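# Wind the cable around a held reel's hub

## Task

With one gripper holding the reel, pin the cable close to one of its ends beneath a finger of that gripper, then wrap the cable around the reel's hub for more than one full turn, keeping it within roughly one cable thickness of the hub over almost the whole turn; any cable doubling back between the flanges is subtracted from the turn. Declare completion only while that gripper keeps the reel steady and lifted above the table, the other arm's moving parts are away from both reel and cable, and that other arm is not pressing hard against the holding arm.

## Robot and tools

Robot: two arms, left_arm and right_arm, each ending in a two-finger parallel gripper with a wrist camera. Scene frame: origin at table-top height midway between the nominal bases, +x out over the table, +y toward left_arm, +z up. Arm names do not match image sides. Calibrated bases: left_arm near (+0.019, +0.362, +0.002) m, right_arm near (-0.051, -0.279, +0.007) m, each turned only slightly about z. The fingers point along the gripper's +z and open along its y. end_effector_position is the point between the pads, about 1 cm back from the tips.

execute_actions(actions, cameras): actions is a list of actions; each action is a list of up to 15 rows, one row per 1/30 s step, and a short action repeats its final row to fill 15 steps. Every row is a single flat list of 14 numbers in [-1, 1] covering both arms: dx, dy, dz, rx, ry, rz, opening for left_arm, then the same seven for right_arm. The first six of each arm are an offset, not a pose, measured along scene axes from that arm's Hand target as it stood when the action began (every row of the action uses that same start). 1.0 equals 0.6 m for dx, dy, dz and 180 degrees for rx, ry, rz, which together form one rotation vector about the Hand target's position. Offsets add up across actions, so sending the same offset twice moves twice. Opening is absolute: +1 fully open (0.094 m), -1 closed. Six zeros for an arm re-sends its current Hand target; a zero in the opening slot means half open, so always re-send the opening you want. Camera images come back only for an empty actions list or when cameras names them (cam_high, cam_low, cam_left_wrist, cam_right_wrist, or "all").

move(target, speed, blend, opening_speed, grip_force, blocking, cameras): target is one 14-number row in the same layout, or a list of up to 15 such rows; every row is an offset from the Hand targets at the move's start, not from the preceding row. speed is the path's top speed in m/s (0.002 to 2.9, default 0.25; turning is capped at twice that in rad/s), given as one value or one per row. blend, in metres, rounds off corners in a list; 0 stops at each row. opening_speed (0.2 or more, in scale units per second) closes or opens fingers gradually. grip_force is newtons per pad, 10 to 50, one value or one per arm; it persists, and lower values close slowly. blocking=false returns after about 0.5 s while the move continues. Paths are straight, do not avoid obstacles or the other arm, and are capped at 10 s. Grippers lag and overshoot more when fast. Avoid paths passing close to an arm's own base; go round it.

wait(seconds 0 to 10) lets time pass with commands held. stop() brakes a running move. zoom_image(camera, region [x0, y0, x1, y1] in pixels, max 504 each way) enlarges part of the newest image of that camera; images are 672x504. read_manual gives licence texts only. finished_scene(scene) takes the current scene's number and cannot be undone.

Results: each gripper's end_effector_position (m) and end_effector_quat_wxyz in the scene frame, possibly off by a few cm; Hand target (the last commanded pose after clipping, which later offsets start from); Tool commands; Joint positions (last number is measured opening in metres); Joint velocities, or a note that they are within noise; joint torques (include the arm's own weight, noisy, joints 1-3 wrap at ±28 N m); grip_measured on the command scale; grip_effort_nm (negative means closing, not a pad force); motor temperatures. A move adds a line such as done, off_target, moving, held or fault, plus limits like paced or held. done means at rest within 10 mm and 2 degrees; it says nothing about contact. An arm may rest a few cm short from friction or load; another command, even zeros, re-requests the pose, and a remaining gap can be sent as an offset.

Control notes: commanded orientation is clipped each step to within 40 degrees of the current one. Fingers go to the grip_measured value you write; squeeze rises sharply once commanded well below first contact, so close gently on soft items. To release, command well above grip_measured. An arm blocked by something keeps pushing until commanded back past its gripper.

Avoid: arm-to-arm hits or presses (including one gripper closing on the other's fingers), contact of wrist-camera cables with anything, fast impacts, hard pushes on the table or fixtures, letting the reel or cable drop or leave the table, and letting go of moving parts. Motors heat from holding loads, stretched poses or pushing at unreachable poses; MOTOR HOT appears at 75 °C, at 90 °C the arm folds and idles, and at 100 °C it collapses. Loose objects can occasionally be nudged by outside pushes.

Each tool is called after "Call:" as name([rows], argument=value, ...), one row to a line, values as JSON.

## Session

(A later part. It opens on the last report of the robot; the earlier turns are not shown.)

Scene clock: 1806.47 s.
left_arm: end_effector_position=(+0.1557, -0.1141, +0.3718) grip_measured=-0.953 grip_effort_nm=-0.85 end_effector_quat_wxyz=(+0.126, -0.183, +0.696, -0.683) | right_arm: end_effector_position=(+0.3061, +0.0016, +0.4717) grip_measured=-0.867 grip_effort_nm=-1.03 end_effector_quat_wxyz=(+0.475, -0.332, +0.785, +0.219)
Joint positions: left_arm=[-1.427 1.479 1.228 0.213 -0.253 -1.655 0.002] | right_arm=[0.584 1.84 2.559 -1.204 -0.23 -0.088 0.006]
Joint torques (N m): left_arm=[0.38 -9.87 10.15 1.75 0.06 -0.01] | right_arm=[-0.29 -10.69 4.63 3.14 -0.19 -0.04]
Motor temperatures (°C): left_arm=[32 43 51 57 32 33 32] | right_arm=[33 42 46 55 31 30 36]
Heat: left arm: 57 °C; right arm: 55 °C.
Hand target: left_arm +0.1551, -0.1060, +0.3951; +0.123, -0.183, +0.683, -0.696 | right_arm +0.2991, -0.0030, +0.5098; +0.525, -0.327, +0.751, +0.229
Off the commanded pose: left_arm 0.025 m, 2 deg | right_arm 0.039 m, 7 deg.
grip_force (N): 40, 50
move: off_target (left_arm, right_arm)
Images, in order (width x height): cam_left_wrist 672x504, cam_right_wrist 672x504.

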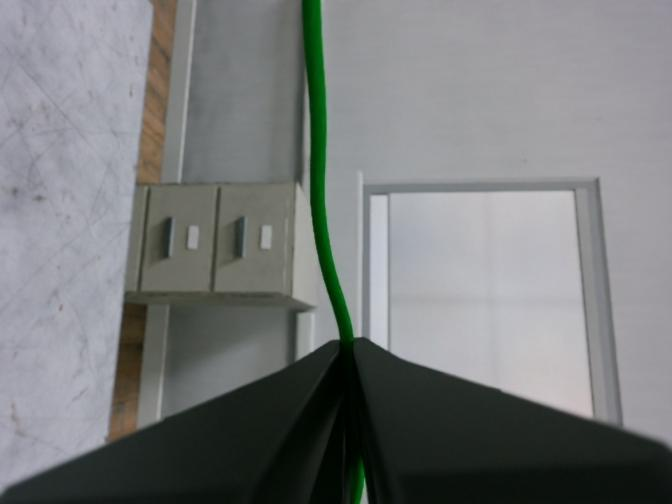

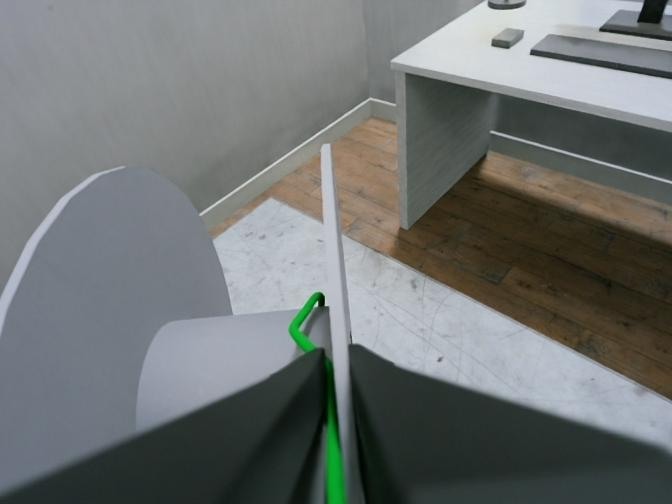

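Call:
move([
  [0.0275,0.0633,0.0782,-0.0117,0.0252,0,-1, 0,0,0,0,0,0,-1],
  [0.0373,0.111,0.1365,-0.0258,0.0554,0,-1, 0,0,0,0,0,0,-1],
  [0.0612,0.1687,0.2115,-0.0399,0.0856,0,-1, 0,0,0,0,0,0,-1],
], speed=0.1, blend=[0.015,0.015,0], cameras=["cam_left_wrist","cam_right_wrist","cam_high"])

Scene clock: 1830.70 s.
left_arm: end_effector_position=(+0.1963, -0.0162, +0.5070) grip_measured=-0.953 grip_effort_nm=-0.85 end_effector_quat_wxyz=(+0.021, -0.286, +0.657, -0.697) | right_arm: end_effector_position=(+0.3065, +0.0018, +0.4726) grip_measured=-0.867 grip_effort_nm=-1.03 end_effector_quat_wxyz=(+0.476, -0.332, +0.784, +0.219)
Joint positions: left_arm=[-1.179 1.322 1.657 -0.362 -0.006 -1.951 0.002] | right_arm=[0.584 1.84 2.559 -1.2 -0.23 -0.088 0.006]
Joint torques (N m): left_arm=[0.42 -6.46 9.02 1.8 0.08 -0.04] | right_arm=[-0.24 -10.66 4.63 3.05 -0.18 0.01]
Motor temperatures (°C): left_arm=[32 42 55 57 32 33 32] | right_arm=[33 44 45 55 31 30 36]
Heat: left arm: 57 °C; right arm: 55 °C.
Hand target: left_arm +0.1917, -0.0049, +0.5219; +0.019, -0.282, +0.649, -0.707 | right_arm +0.2991, -0.0030, +0.5098; +0.526, -0.327, +0.751, +0.229
Off the commanded pose: left_arm 0.019 m, 2 deg | right_arm 0.038 m, 7 deg.
grip_force (N): 40, 50
move: off_target (left_arm, right_arm)
Images, in order (width x height): cam_high 672x504, cam_left_wrist 672x504, cam_right_wrist 672x504.

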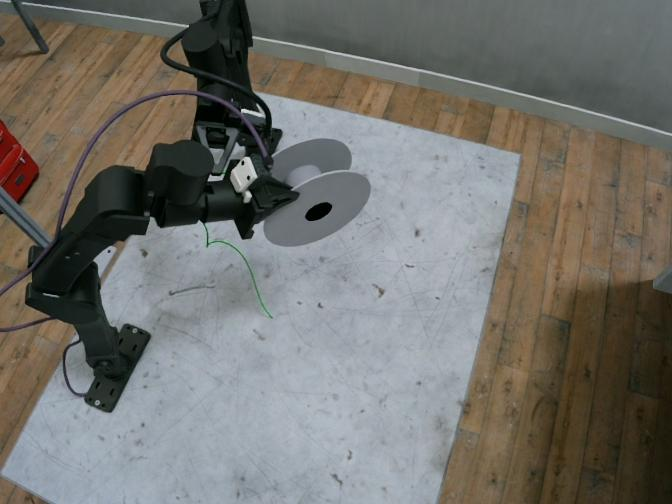

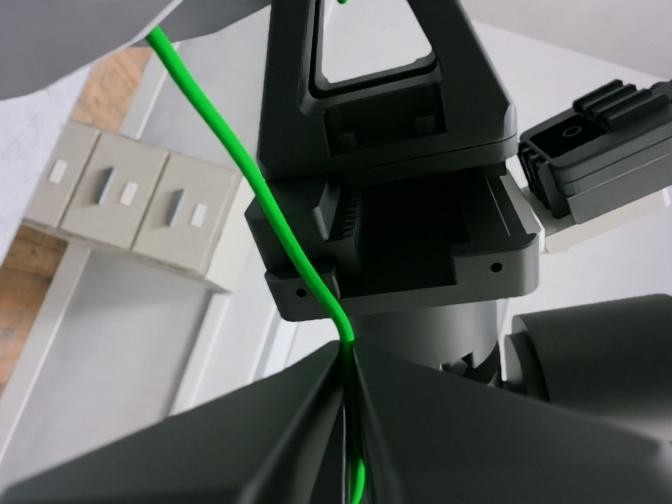

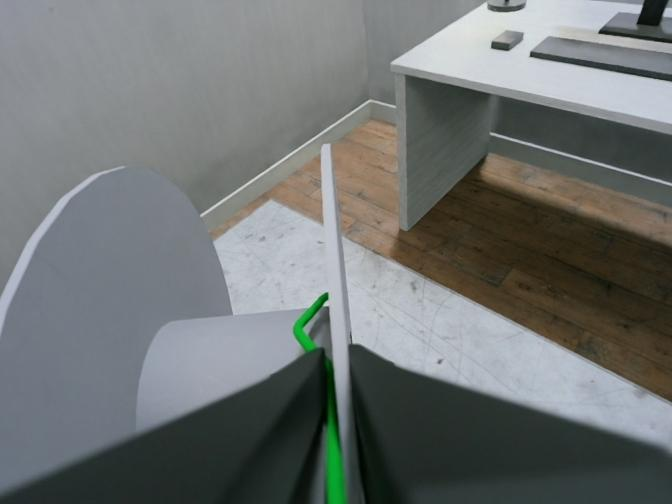

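Call:
move([
  [0.0307,0.066,0.0802,0,0,0,-1, 0,0,0,0,0,0,-1],
  [0.0857,0.1355,0.1252,0,0,0,-1, 0,0,0,0,0,0,-1],
  [0.142,0.2038,0.1418,0,0,0,-1, 0,0,0,0,0,0,-1],
], speed=0.1, blend=[0.015,0.015,0], cameras=["cam_left_wrist","cam_right_wrist","cam_high"])

Scene clock: 1848.57 s.
left_arm: end_effector_position=(+0.2768, +0.1161, +0.5988) grip_measured=-0.953 grip_effort_nm=-0.85 end_effector_quat_wxyz=(+0.011, -0.291, +0.653, -0.699) | right_arm: end_effector_position=(+0.3099, +0.0044, +0.4813) grip_measured=-0.867 grip_effort_nm=-1.03 end_effector_quat_wxyz=(+0.493, -0.331, +0.774, +0.222)
Joint positions: left_arm=[-0.471 1.518 2.341 -0.851 0.706 -1.957 0.002] | right_arm=[0.584 1.84 2.559 -1.161 -0.232 -0.088 0.006]
Joint torques (N m): left_arm=[0.51 -3.28 7.2 1.92 0.06 0.04] | right_arm=[-0.12 -10.18 4.94 2.67 -0.13 0]
Motor temperatures (°C): left_arm=[32 41 54 56 32 33 32] | right_arm=[33 44 45 56 31 30 36]
Heat: left arm: 56 °C; right arm: 56 °C.
Hand target: left_arm +0.2769, +0.1175, +0.6071; +0.019, -0.282, +0.649, -0.707 | right_arm +0.2991, -0.0030, +0.5098; +0.526, -0.327, +0.751, +0.229
Off the commanded pose: left_arm 0.008 m, 2 deg | right_arm 0.031 m, 5 deg.
grip_force (N): 40, 50
move: off_target (right_arm)
Images, in order (width x height): cam_high 672x504, cam_left_wrist 672x504, cam_right_wrist 672x504.

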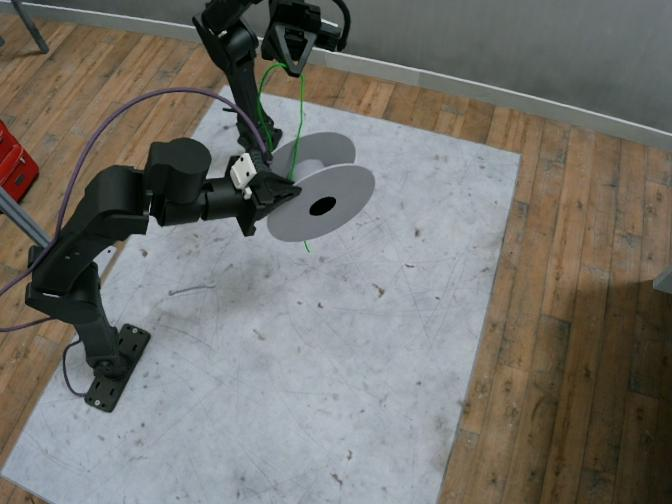

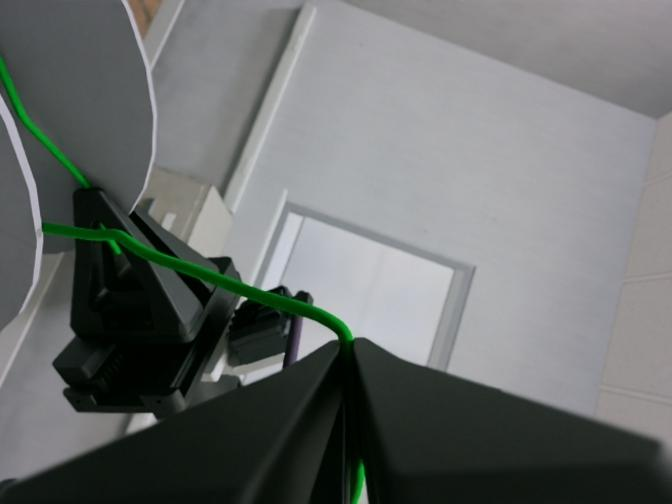

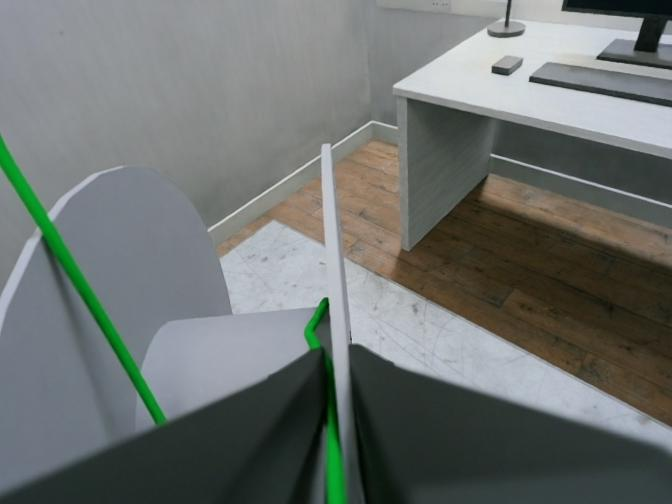

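Call:
move([
  [0.1182,0.0963,-0.0235,0,0,0.0444,-1, 0,0,0,0,0,0,-1],
  [0.181,0.1518,-0.1235,0,0,0.0833,-1, 0,0,0,0,0,0,-1],
  [0.2153,0.1768,-0.2568,0,0,0.111,-1, 0,0,0,0,0,0,-1],
], speed=0.1, blend=[0.02,0.02,0], cameras=["all"])

Scene clock: 1874.80 s.
left_arm: end_effector_position=(+0.3820, +0.1946, +0.4522) grip_measured=-0.953 grip_effort_nm=-0.85 end_effector_quat_wxyz=(-0.076, +0.343, -0.622, +0.699) | right_arm: end_effector_position=(+0.3120, +0.0093, +0.4924) grip_measured=-0.867 grip_effort_nm=-1.03 end_effector_quat_wxyz=(+0.511, -0.331, +0.759, +0.230)
Joint positions: left_arm=[-0.12 1.304 1.386 -0.098 0.88 -1.955 0.002] | right_arm=[0.588 1.84 2.559 -1.112 -0.239 -0.085 0.006]
Joint torques (N m): left_arm=[3.93 -5.81 6.39 1.84 -1.32 0.06] | right_arm=[-0.55 -9.84 5.68 2.17 -0.04 0.01]
Motor temperatures (°C): left_arm=[32 40 52 55 32 33 32] | right_arm=[33 44 45 52 31 30 36]
Heat: left arm: 55 °C; right arm: 52 °C.
Hand target: left_arm +0.4060, +0.2235, +0.4528; -0.141, +0.391, -0.590, +0.693 | right_arm +0.2991, -0.0030, +0.5098; +0.525, -0.327, +0.751, +0.229
Off the commanded pose: left_arm 0.038 m, 10 deg | right_arm 0.025 m, 2 deg.
grip_force (N): 40, 50
move: off_target (left_arm, right_arm)

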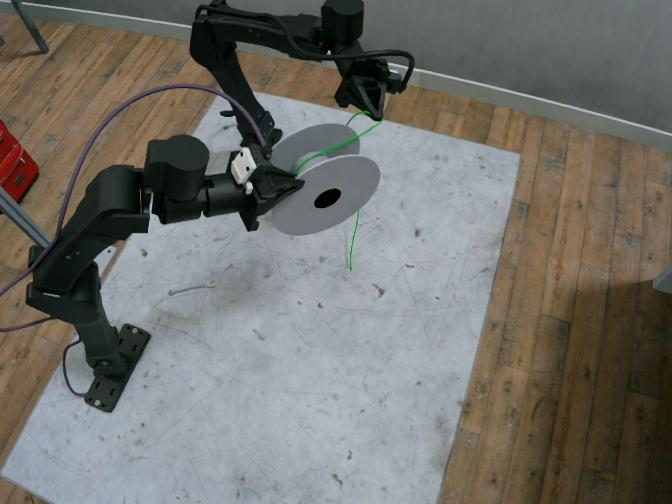

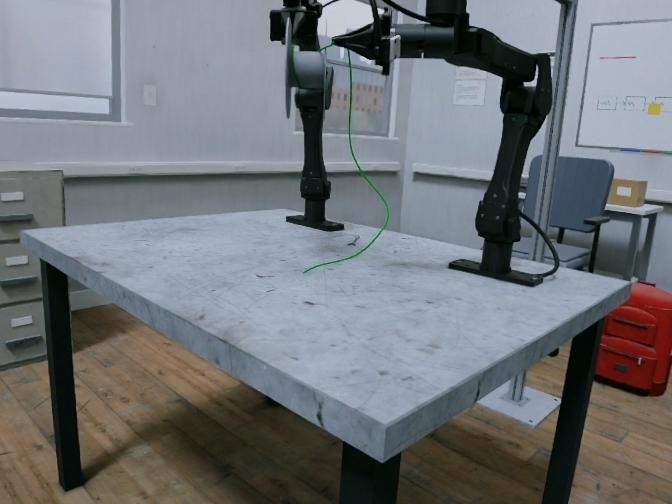

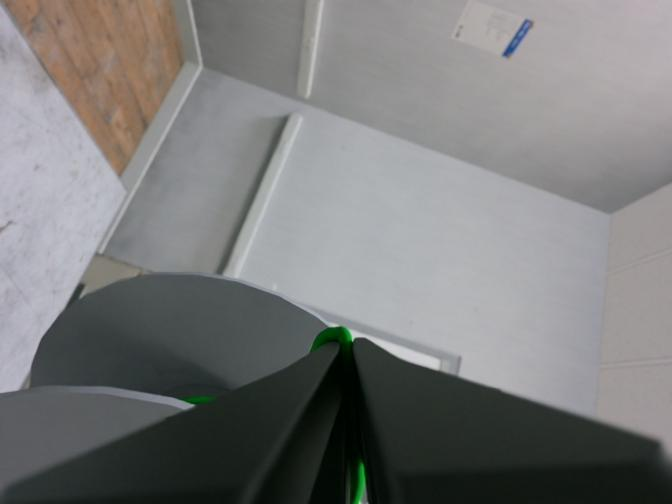

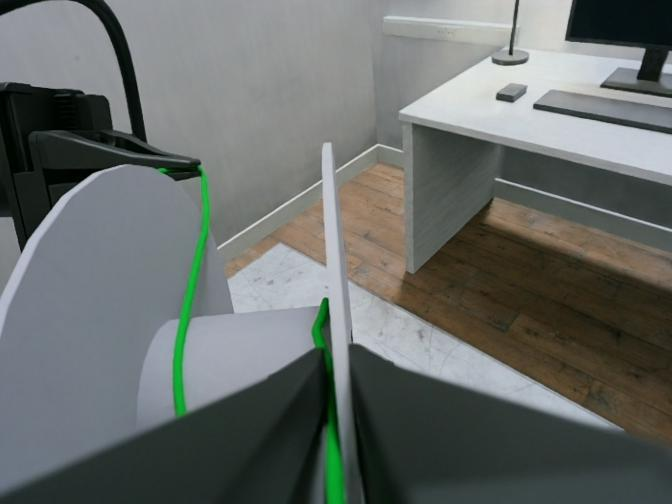

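Call:
move([
  [-0.049,-0.058,0,0,0,0,-1, 0,0,0,0,0,0,-1],
  [-0.049,-0.058,0,0,0,0,-0.4, 0,0,0,0,0,0,-1],
  [-0.1447,0.0782,0,0,0,0,-0.4, 0,0,0,0,0,0,-1],
], speed=[0.03,0.05,0.08], opening_speed=0.5, cameras=["all"])

Scene clock: 1922.70 s.
left_arm: end_effector_position=(+0.3249, +0.2711, +0.4563) grip_measured=-0.403 grip_effort_nm=0.14 end_effector_quat_wxyz=(-0.146, +0.388, -0.589, +0.694) | right_arm: end_effector_position=(+0.3073, +0.0047, +0.4774) grip_measured=-0.867 grip_effort_nm=-1.03 end_effector_quat_wxyz=(+0.485, -0.332, +0.778, +0.223)
Joint positions: left_arm=[0.156 1.025 1.228 -0.191 0.978 -1.956 0.028] | right_arm=[0.588 1.84 2.559 -1.178 -0.231 -0.085 0.006]
Joint torques (N m): left_arm=[0.47 -3.49 6.28 1.49 0.14 0.03] | right_arm=[-0.7 -10.4 4.82 2.84 -0.15 -0.06]
Motor temperatures (°C): left_arm=[33 40 51 57 34 33 32] | right_arm=[33 44 45 49 31 30 36]
Heat: left arm: 57 °C; right arm: 49 °C.
Hand target: left_arm +0.3192, +0.2704, +0.4529; -0.141, +0.390, -0.590, +0.693 | right_arm +0.2991, -0.0030, +0.5098; +0.525, -0.327, +0.751, +0.229
Off the commanded pose: left_arm 0.007 m, 1 deg | right_arm 0.034 m, 6 deg.
grip_force (N): 40, 50
move: off_target (right_arm)

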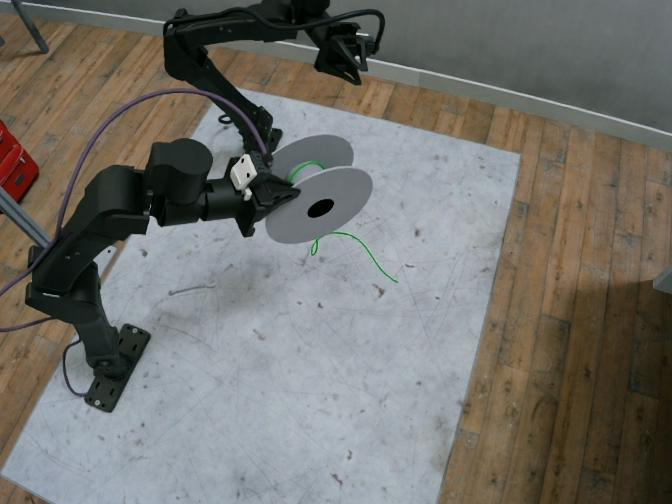

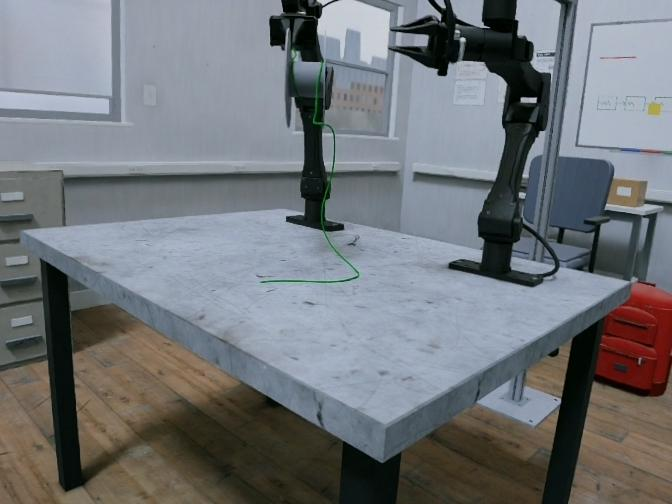

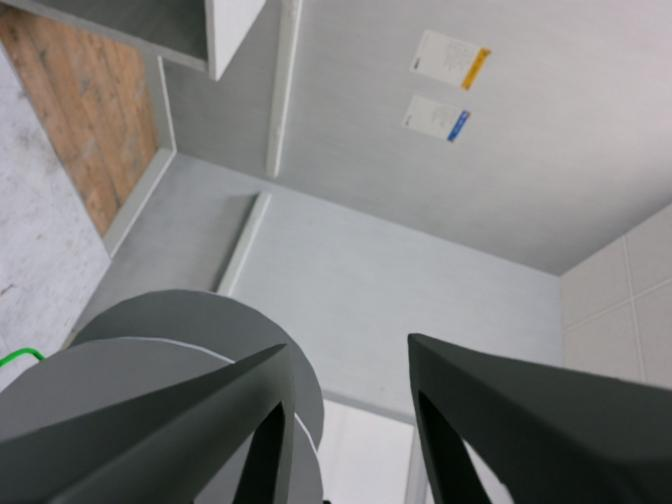

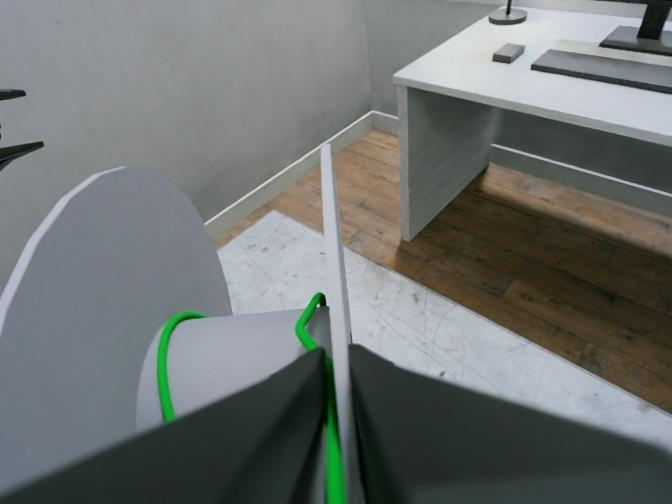

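Call:
move(target=[-0.1287,-0.1507,-0.385,0.44,-0.44,0.011,0.2, 0,0,0,0,0,0,-1], speed=0.25, cameras=["cam_left_wrist","cam_right_wrist"])

Scene clock: 1947.73 s.
left_arm: end_effector_position=(+0.2435, +0.1796, +0.2226) grip_measured=+0.197 grip_effort_nm=0.14 end_effector_quat_wxyz=(+0.659, +0.261, +0.651, -0.270) | right_arm: end_effector_position=(+0.3073, +0.0047, +0.4774) grip_measured=-0.867 grip_effort_nm=-1.03 end_effector_quat_wxyz=(+0.485, -0.332, +0.778, +0.223)
Joint positions: left_arm=[-0.588 0.509 0.149 0.376 0.224 -0.01 0.056] | right_arm=[0.588 1.84 2.559 -1.178 -0.231 -0.085 0.006]
Joint torques (N m): left_arm=[-0.62 -0.01 7.06 2.09 -0.09 0.05] | right_arm=[-0.47 -10.26 4.81 2.87 -0.16 -0.05]
Motor temperatures (°C): left_arm=[32 39 50 56 33 33 31] | right_arm=[33 45 44 52 31 30 36]
Heat: left arm: 56 °C; right arm: 52 °C.
Hand target: left_arm +0.2419, +0.1800, +0.2219; +0.663, +0.262, +0.647, -0.268 | right_arm +0.2991, -0.0030, +0.5098; +0.525, -0.327, +0.751, +0.229
Off the commanded pose: left_arm 0.002 m, 1 deg | right_arm 0.034 m, 6 deg.
grip_force (N): 40, 50
move: off_target (right_arm)
Images, in order (width x height): cam_left_wrist 672x504, cam_right_wrist 672x504.

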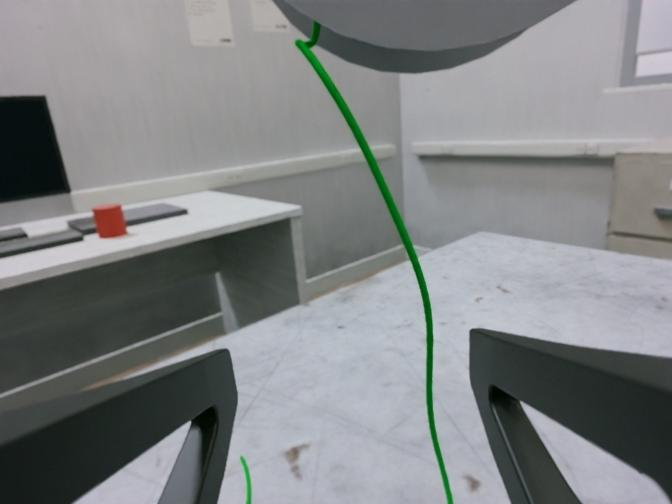

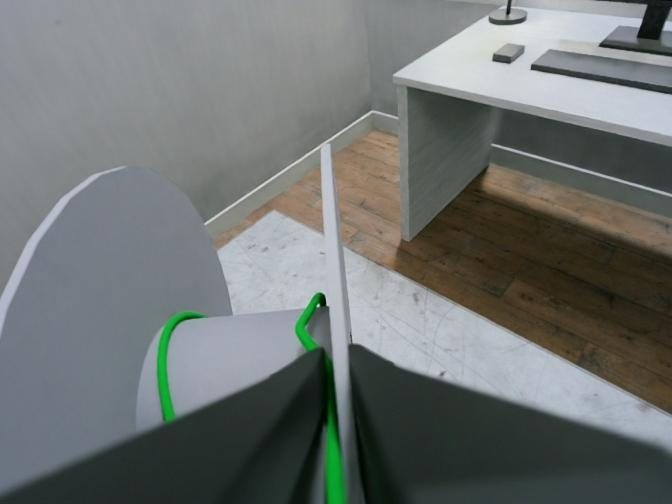

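Call:
zoom_image(camera="cam_left_wrist", region=[270, 0, 510, 320])

Scaled by 1.575.

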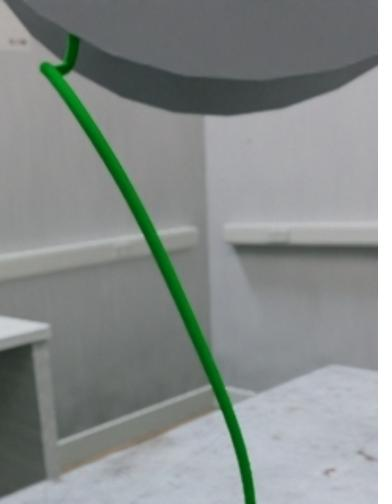

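Call:
move(target=[0.0787,-0.1183,0.0333,-0.0813,0.0758,0,0.3, 0,0,0,0,0,0,-1], speed=0.12, cameras=["cam_left_wrist"])

Scene clock: 1996.20 s.
left_arm: end_effector_position=(+0.2860, +0.1127, +0.2294) grip_measured=+0.297 grip_effort_nm=0.14 end_effector_quat_wxyz=(+0.602, +0.147, +0.692, -0.371) | right_arm: end_effector_position=(+0.3073, +0.0047, +0.4774) grip_measured=-0.867 grip_effort_nm=-1.03 end_effector_quat_wxyz=(+0.485, -0.332, +0.778, +0.223)
Joint positions: left_arm=[-0.787 1.072 0.324 0.748 0.017 -0.342 0.061] | right_arm=[0.588 1.84 2.559 -1.178 -0.231 -0.085 0.006]
Joint torques (N m): left_arm=[-0.51 -1.73 9.5 2.08 -0.1 -0.07] | right_arm=[-0.55 -10.4 4.97 2.87 -0.11 -0.05]
Motor temperatures (°C): left_arm=[32 38 50 58 32 33 31] | right_arm=[33 46 44 53 31 30 36]
Heat: left arm: 58 °C; right arm: 53 °C.
Hand target: left_arm +0.2891, +0.1090, +0.2417; +0.610, +0.142, +0.682, -0.377 | right_arm +0.2991, -0.0030, +0.5098; +0.525, -0.327, +0.751, +0.229
Off the commanded pose: left_arm 0.013 m, 2 deg | right_arm 0.034 m, 6 deg.
grip_force (N): 40, 50
move: off_target (left_arm, right_arm)
Images, in order (width x height): cam_left_wrist 672x504.

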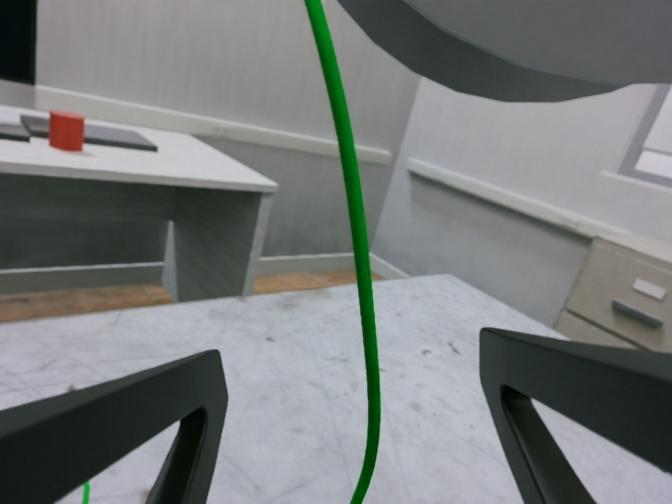

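Call:
move(target=[0,0,0,0,0,0,-1,0,0,0,0,0,0,-1], opening_speed=1.2, cameras=["cam_left_wrist","cam_right_wrist"])

Scene clock: 2025.23 s.
left_arm: end_effector_position=(+0.2861, +0.1128, +0.2296) grip_measured=-0.959 grip_effort_nm=-0.81 end_effector_quat_wxyz=(+0.602, +0.147, +0.692, -0.371) | right_arm: end_effector_position=(+0.3073, +0.0047, +0.4774) grip_measured=-0.867 grip_effort_nm=-1.03 end_effector_quat_wxyz=(+0.485, -0.332, +0.778, +0.223)
Joint positions: left_arm=[-0.787 1.072 0.324 0.749 0.016 -0.343 0.002] | right_arm=[0.588 1.84 2.559 -1.178 -0.231 -0.085 0.006]
Joint torques (N m): left_arm=[-0.51 -1.65 9.58 2.08 -0.07 -0.08] | right_arm=[-0.69 -10.39 4.86 2.84 -0.14 -0.05]
Motor temperatures (°C): left_arm=[32 38 51 59 32 33 31] | right_arm=[33 46 44 53 31 30 36]
Heat: left arm: 59 °C; right arm: 53 °C.
Hand target: left_arm +0.2891, +0.1090, +0.2417; +0.610, +0.142, +0.682, -0.377 | right_arm +0.2991, -0.0030, +0.5098; +0.525, -0.327, +0.751, +0.229
Off the commanded pose: left_arm 0.013 m, 2 deg | right_arm 0.034 m, 6 deg.
grip_force (N): 40, 50
move: off_target (left_arm, right_arm)
Images, in order (width x height): cam_left_wrist 672x504, cam_right_wrist 672x504.

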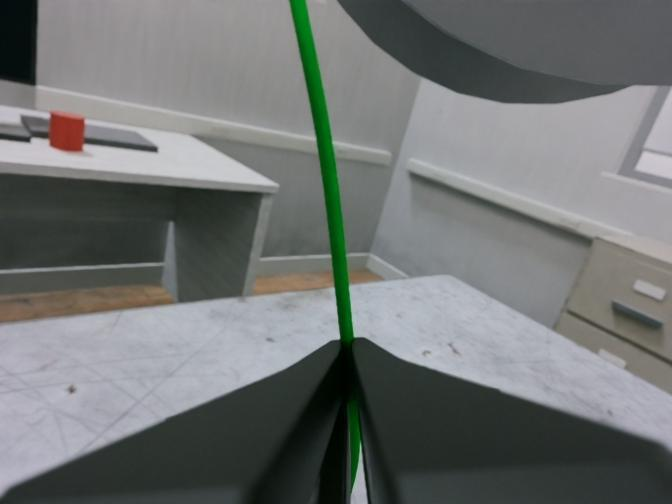

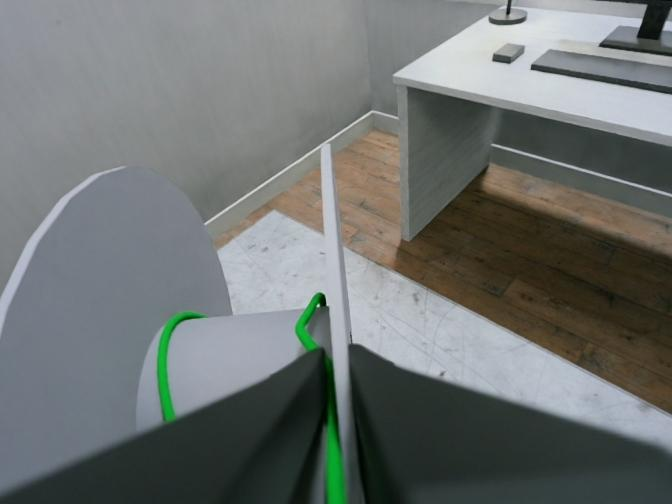

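Call:
move([
  [0.0398,-0.0845,-0.0167,0,0,0,-1,0,0,0,0,0,0,-1],
  [-0.0055,-0.1335,-0.058,0,0,0,-1,0,0,0,0,0,0,-1],
], speed=0.08, blend=[0.02,0], cameras=["cam_left_wrist","cam_right_wrist"])

Scene clock: 2049.83 s.
left_arm: end_effector_position=(+0.2843, +0.0322, +0.2084) grip_measured=-0.960 grip_effort_nm=-0.85 end_effector_quat_wxyz=(+0.609, +0.143, +0.682, -0.378) | right_arm: end_effector_position=(+0.3062, +0.0034, +0.4740) grip_measured=-0.867 grip_effort_nm=-1.03 end_effector_quat_wxyz=(+0.479, -0.332, +0.782, +0.220)
Joint positions: left_arm=[-1.035 1.499 0.448 1.081 -0.231 -0.343 0.002] | right_arm=[0.588 1.84 2.559 -1.194 -0.228 -0.086 0.006]
Joint torques (N m): left_arm=[-0.44 -3.9 7.24 2 -0.08 0.01] | right_arm=[-0.75 -10.5 4.62 3.01 -0.14 -0.06]
Motor temperatures (°C): left_arm=[32 37 51 59 32 33 31] | right_arm=[33 46 44 53 31 30 36]
Heat: left arm: 59 °C; right arm: 53 °C.
Hand target: left_arm +0.2858, +0.0289, +0.2072; +0.610, +0.142, +0.682, -0.377 | right_arm +0.2991, -0.0030, +0.5098; +0.525, -0.327, +0.751, +0.229
Off the commanded pose: left_arm 0.004 m, 0 deg | right_arm 0.037 m, 7 deg.
grip_force (N): 40, 50
move: off_target (right_arm)
Images, in order (width x height): cam_left_wrist 672x504, cam_right_wrist 672x504.

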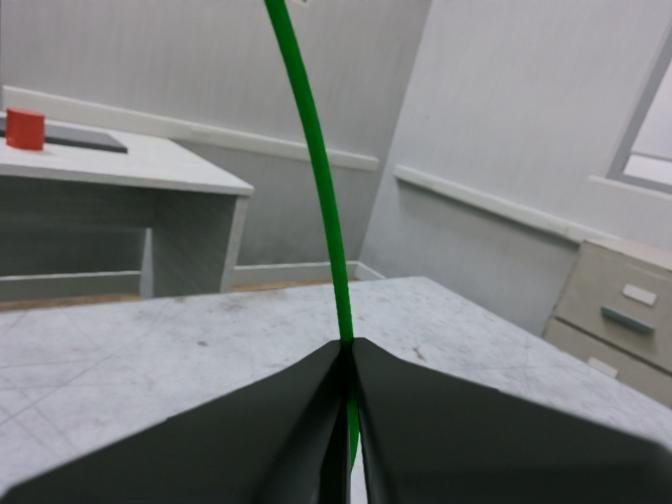

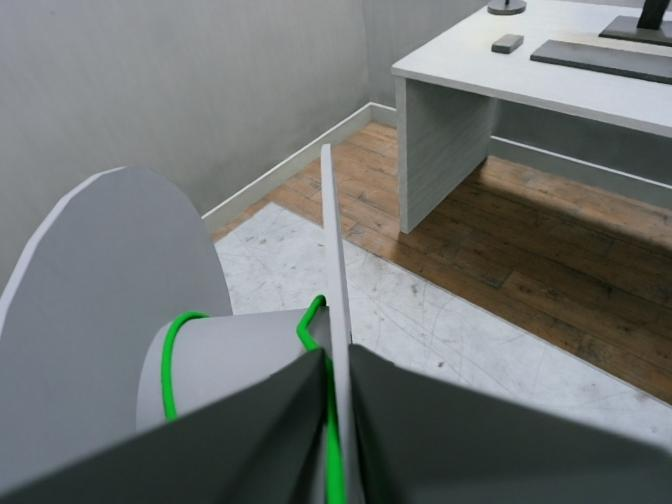

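Call:
move(target=[-0.006,-0.006,-0.025,0,0,0,-1,0,0,0,0,0,0,-1], speed=0.06, cameras=["cam_left_wrist","cam_right_wrist","cam_high"])

Scene clock: 2059.00 s.
left_arm: end_effector_position=(+0.2838, +0.0261, +0.2038) grip_measured=-0.960 grip_effort_nm=-0.85 end_effector_quat_wxyz=(+0.616, +0.137, +0.674, -0.384) | right_arm: end_effector_position=(+0.3059, +0.0029, +0.4729) grip_measured=-0.867 grip_effort_nm=-1.03 end_effector_quat_wxyz=(+0.477, -0.332, +0.784, +0.219)
Joint positions: left_arm=[-1.053 1.569 0.448 1.178 -0.253 -0.343 0.002] | right_arm=[0.588 1.84 2.559 -1.199 -0.227 -0.087 0.006]
Joint torques (N m): left_arm=[-0.66 -4.18 5.37 1.99 -0.04 0.04] | right_arm=[-0.7 -10.47 4.62 3.02 -0.18 -0.04]
Motor temperatures (°C): left_arm=[32 38 50 58 32 33 32] | right_arm=[33 46 43 52 31 30 36]
Heat: left arm: 58 °C; right arm: 52 °C.
Hand target: left_arm +0.2822, +0.0252, +0.1922; +0.610, +0.142, +0.682, -0.377 | right_arm +0.2991, -0.0030, +0.5098; +0.525, -0.327, +0.751, +0.229
Off the commanded pose: left_arm 0.012 m, 2 deg | right_arm 0.038 m, 7 deg.
grip_force (N): 40, 50
move: off_target (left_arm, right_arm)
Images, in order (width x height): cam_high 672x504, cam_left_wrist 672x504, cam_right_wrist 672x504.

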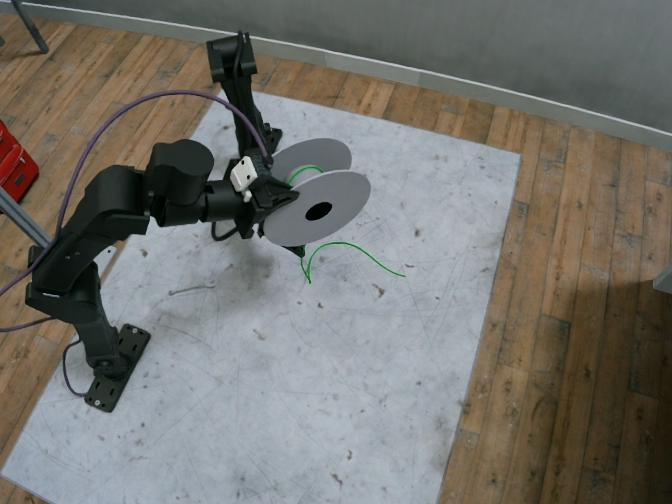

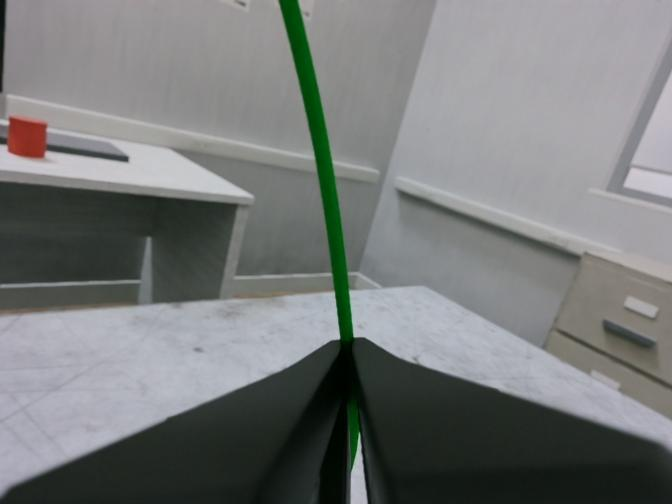

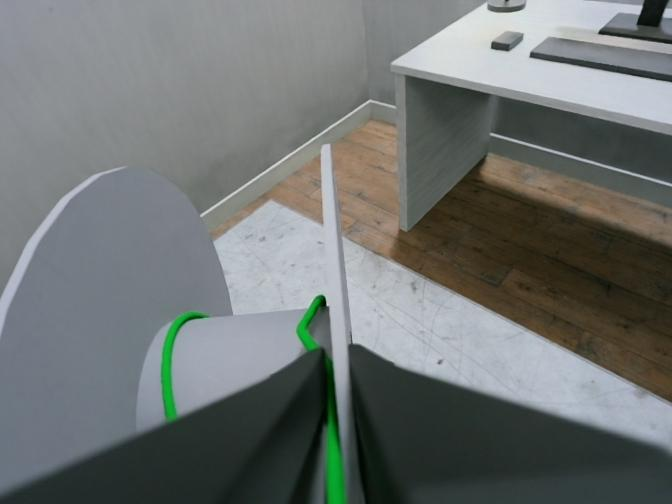

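Call:
move(target=[0.004,0.004,0.03,0,0,0,-1,0,0,0,0,0,0,-1], speed=0.06)

Call:
move(target=[0,0,0,0,0,0,-0.3,0,0,0,0,0,0,-1], opening_speed=0.5, cameras=["cam_left_wrist","cam_right_wrist"])

Scene clock: 2070.63 s.
left_arm: end_effector_position=(+0.2836, +0.0286, +0.2002) grip_measured=-0.960 grip_effort_nm=-0.85 end_effector_quat_wxyz=(+0.608, +0.142, +0.686, -0.374) | right_arm: end_effector_position=(+0.3059, +0.0028, +0.4727) grip_measured=-0.867 grip_effort_nm=-1.03 end_effector_quat_wxyz=(+0.477, -0.332, +0.784, +0.219)
Joint positions: left_arm=[-1.05 1.536 0.448 1.109 -0.253 -0.343 0.002] | right_arm=[0.588 1.84 2.559 -1.2 -0.227 -0.087 0.006]
Joint torques (N m): left_arm=[0.39 -8.02 7.58 1.62 0.08 0.04] | right_arm=[-0.49 -10.52 4.67 3.08 -0.21 0]
Motor temperatures (°C): left_arm=[32 38 50 58 32 33 32] | right_arm=[33 46 43 53 31 30 36]
Heat: left arm: 58 °C; right arm: 53 °C.
Hand target: left_arm +0.2847, +0.0277, +0.2101; +0.610, +0.142, +0.682, -0.377 | right_arm +0.2991, -0.0030, +0.5098; +0.526, -0.327, +0.751, +0.229
Off the commanded pose: left_arm 0.010 m, 1 deg | right_arm 0.038 m, 7 deg.
grip_force (N): 40, 50
move: off_target (right_arm)

Scene clock: 2072.23 s.
left_arm: end_effector_position=(+0.2836, +0.0285, +0.1967) grip_measured=-0.303 grip_effort_nm=0.14 end_effector_quat_wxyz=(+0.605, +0.144, +0.690, -0.371) | right_arm: end_effector_position=(+0.3059, +0.0028, +0.4727) grip_measured=-0.867 grip_effort_nm=-1.03 end_effector_quat_wxyz=(+0.477, -0.332, +0.784, +0.219)
Joint positions: left_arm=[-1.05 1.536 0.448 1.094 -0.253 -0.343 0.033] | right_arm=[0.588 1.84 2.559 -1.2 -0.227 -0.087 0.006]
Joint torques (N m): left_arm=[0.44 -8.03 7.56 1.74 0.08 0.01] | right_arm=[-0.58 -10.65 4.59 3.09 -0.2 -0.01]
Motor temperatures (°C): left_arm=[32 38 50 58 32 33 32] | right_arm=[33 46 43 54 31 30 36]
Heat: left arm: 58 °C; right arm: 54 °C.
Hand target: left_arm +0.2847, +0.0277, +0.2101; +0.610, +0.142, +0.682, -0.377 | right_arm +0.2991, -0.0030, +0.5098; +0.525, -0.327, +0.751, +0.229
Off the commanded pose: left_arm 0.013 m, 1 deg | right_arm 0.038 m, 7 deg.
grip_force (N): 40, 50
move: off_target (left_arm, right_arm)
Images, in order (width x height): cam_left_wrist 672x504, cam_right_wrist 672x504.

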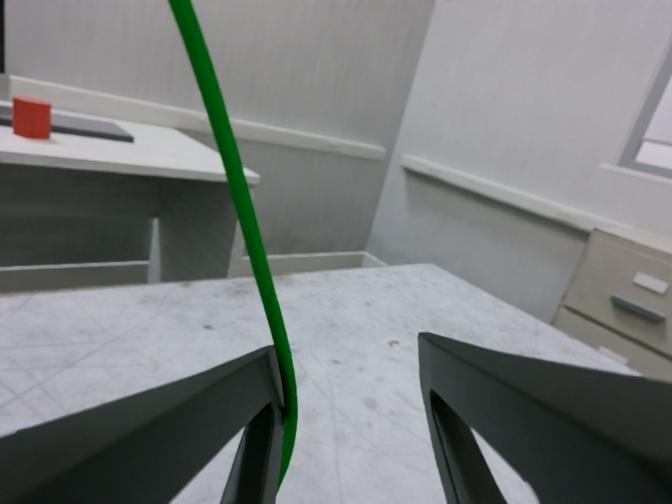

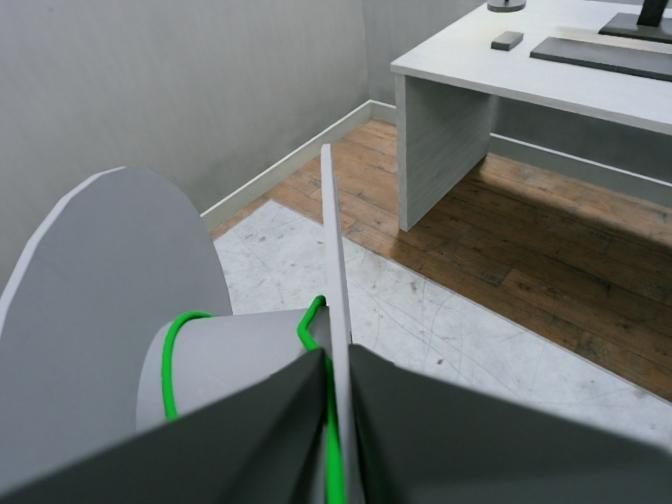

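Call:
move(target=[-0.16,0.15,0,0,0,0,-0.3,0,0,0,0,0,0,-1], speed=0.12, cameras=["cam_left_wrist","cam_right_wrist","cam_high","cam_low"])

Scene clock: 2079.13 s.
left_arm: end_effector_position=(+0.1888, +0.1164, +0.2098) grip_measured=-0.303 grip_effort_nm=0.14 end_effector_quat_wxyz=(+0.611, +0.144, +0.680, -0.379) | right_arm: end_effector_position=(+0.3059, +0.0028, +0.4727) grip_measured=-0.867 grip_effort_nm=-1.03 end_effector_quat_wxyz=(+0.477, -0.332, +0.784, +0.219)
Joint positions: left_arm=[-1.305 0.727 0.101 0.663 -0.499 -0.329 0.033] | right_arm=[0.588 1.84 2.559 -1.2 -0.227 -0.087 0.006]
Joint torques (N m): left_arm=[-0.36 -1.11 7.8 1.65 -0.11 -0.04] | right_arm=[-0.61 -10.67 4.62 3.12 -0.16 -0.04]
Motor temperatures (°C): left_arm=[32 38 50 58 32 33 31] | right_arm=[33 46 43 54 31 30 36]
Heat: left arm: 58 °C; right arm: 54 °C.
Hand target: left_arm +0.1887, +0.1177, +0.2100; +0.610, +0.142, +0.682, -0.377 | right_arm +0.2991, -0.0030, +0.5098; +0.525, -0.327, +0.751, +0.229
Off the commanded pose: left_arm 0.001 m, 0 deg | right_arm 0.038 m, 7 deg.
grip_force (N): 40, 50
move: off_target (right_arm)

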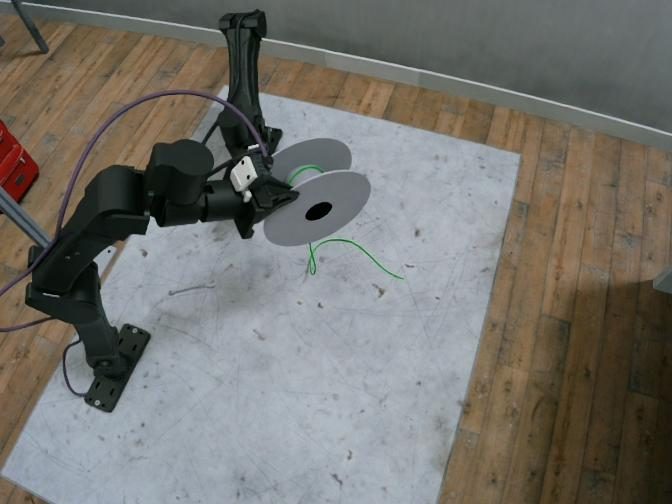

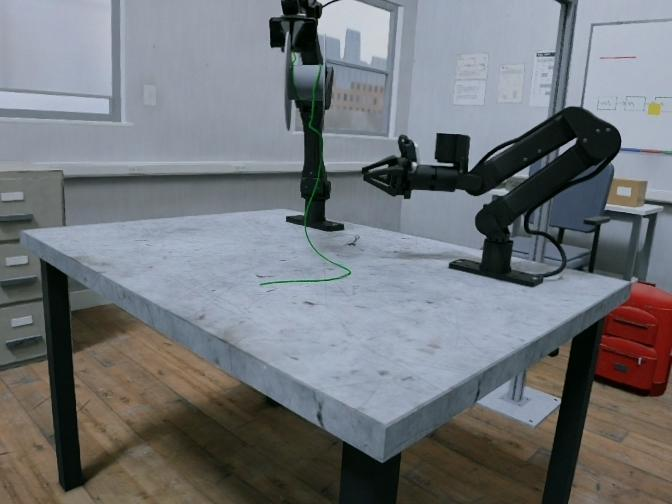

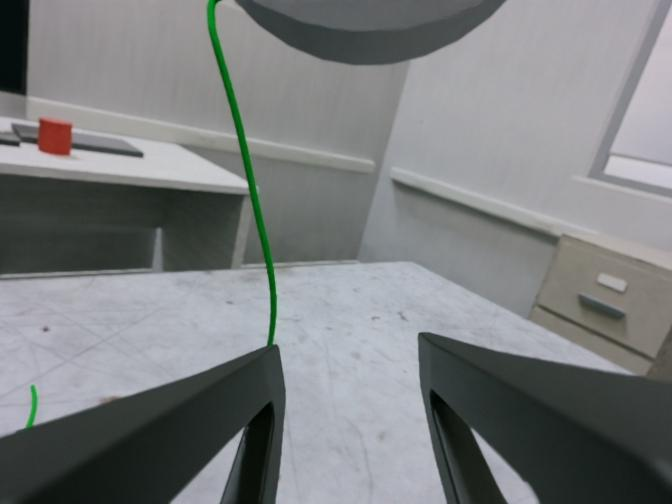

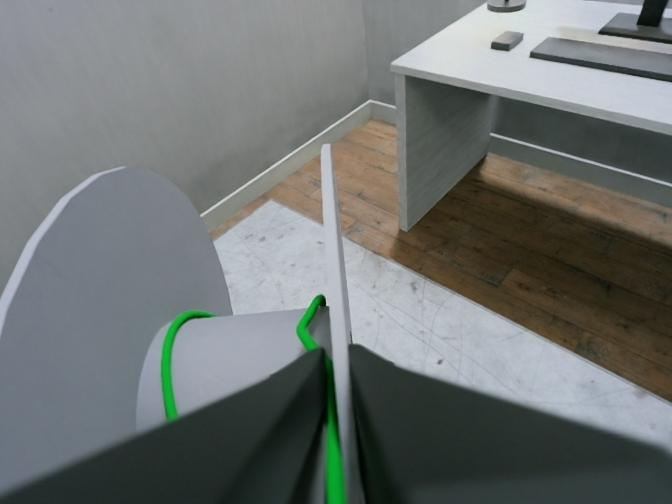

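Call:
zoom_image(camera="cam_low", region=[260, 0, 360, 140])

Call:
zoom_image(camera="cam_high", region=[230, 120, 420, 290])

Scaled by 3.600.

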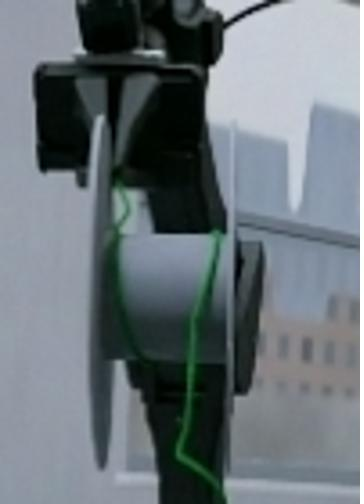

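Scaled by 2.653.

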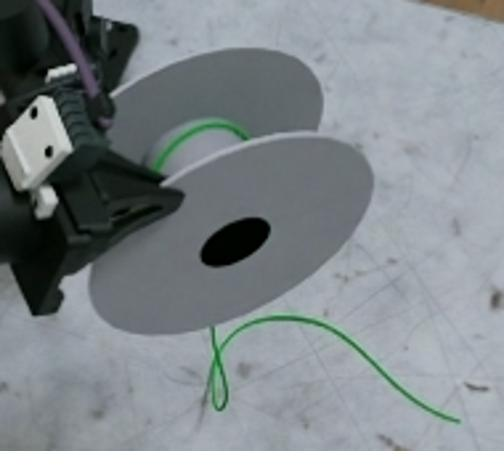

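Call:
move(target=[-0.054,0.122,0.183,-0.113,-0.122,0,-0.3,0,0,0,0.213,0.23,-0.113,-1], speed=0.13, cameras=["cam_left_wrist","cam_right_wrist","cam_high"])

Scene clock: 2157.93 s.
left_arm: end_effector_position=(+0.1581, +0.1878, +0.3189) grip_measured=-0.303 grip_effort_nm=0.14 end_effector_quat_wxyz=(+0.739, +0.103, +0.486, -0.455) | right_arm: end_effector_position=(+0.3068, +0.0012, +0.4718) grip_measured=-0.867 grip_effort_nm=-1.03 end_effector_quat_wxyz=(+0.307, +0.097, +0.847, +0.424)
Joint positions: left_arm=[-1.253 0.193 0.024 0.747 -0.386 -0.102 0.033] | right_arm=[0.583 1.837 2.553 -1.199 -0.229 0.939 0.006]
Joint torques (N m): left_arm=[0.58 1.06 6.69 1.58 0.24 0.08] | right_arm=[-0.46 -10.15 5.44 3.03 -0.26 0.17]
Motor temperatures (°C): left_arm=[32 36 53 56 32 33 31] | right_arm=[33 46 43 55 31 30 36]
Heat: left arm: 56 °C; right arm: 55 °C.
Hand target: left_arm +0.1562, +0.1910, +0.3199; +0.743, +0.101, +0.477, -0.458 | right_arm +0.2992, -0.0031, +0.5099; +0.339, +0.091, +0.814, +0.462
Off the commanded pose: left_arm 0.004 m, 1 deg | right_arm 0.039 m, 7 deg.
grip_force (N): 40, 50
move: off_target (right_arm)
Images, in order (width x height): cam_high 672x504, cam_left_wrist 672x504, cam_right_wrist 672x504.

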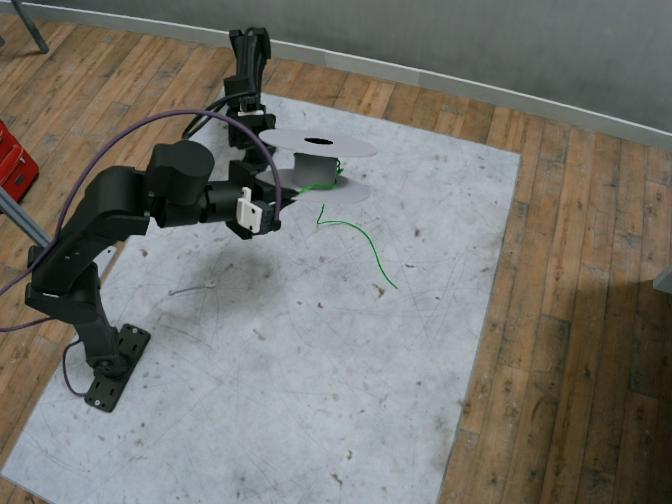

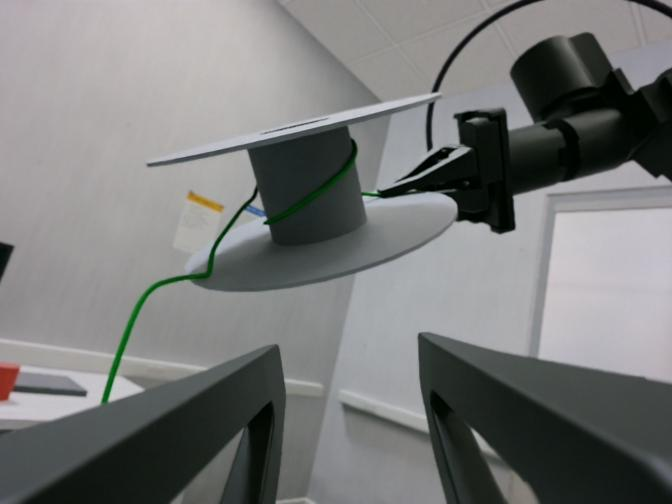

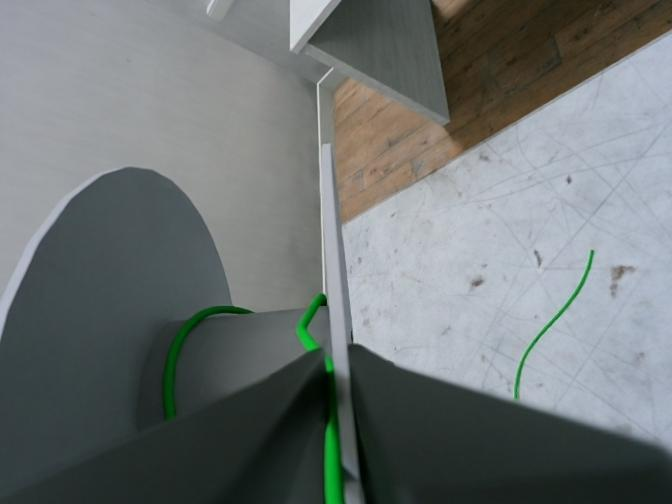

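Call:
zoom_image(camera="cam_left_wrist", region=[180, 80, 460, 300])

Scaled by 1.800.

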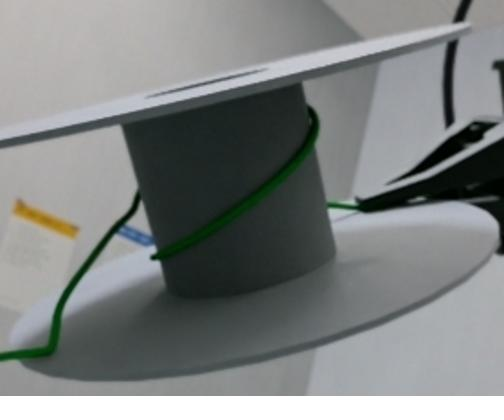

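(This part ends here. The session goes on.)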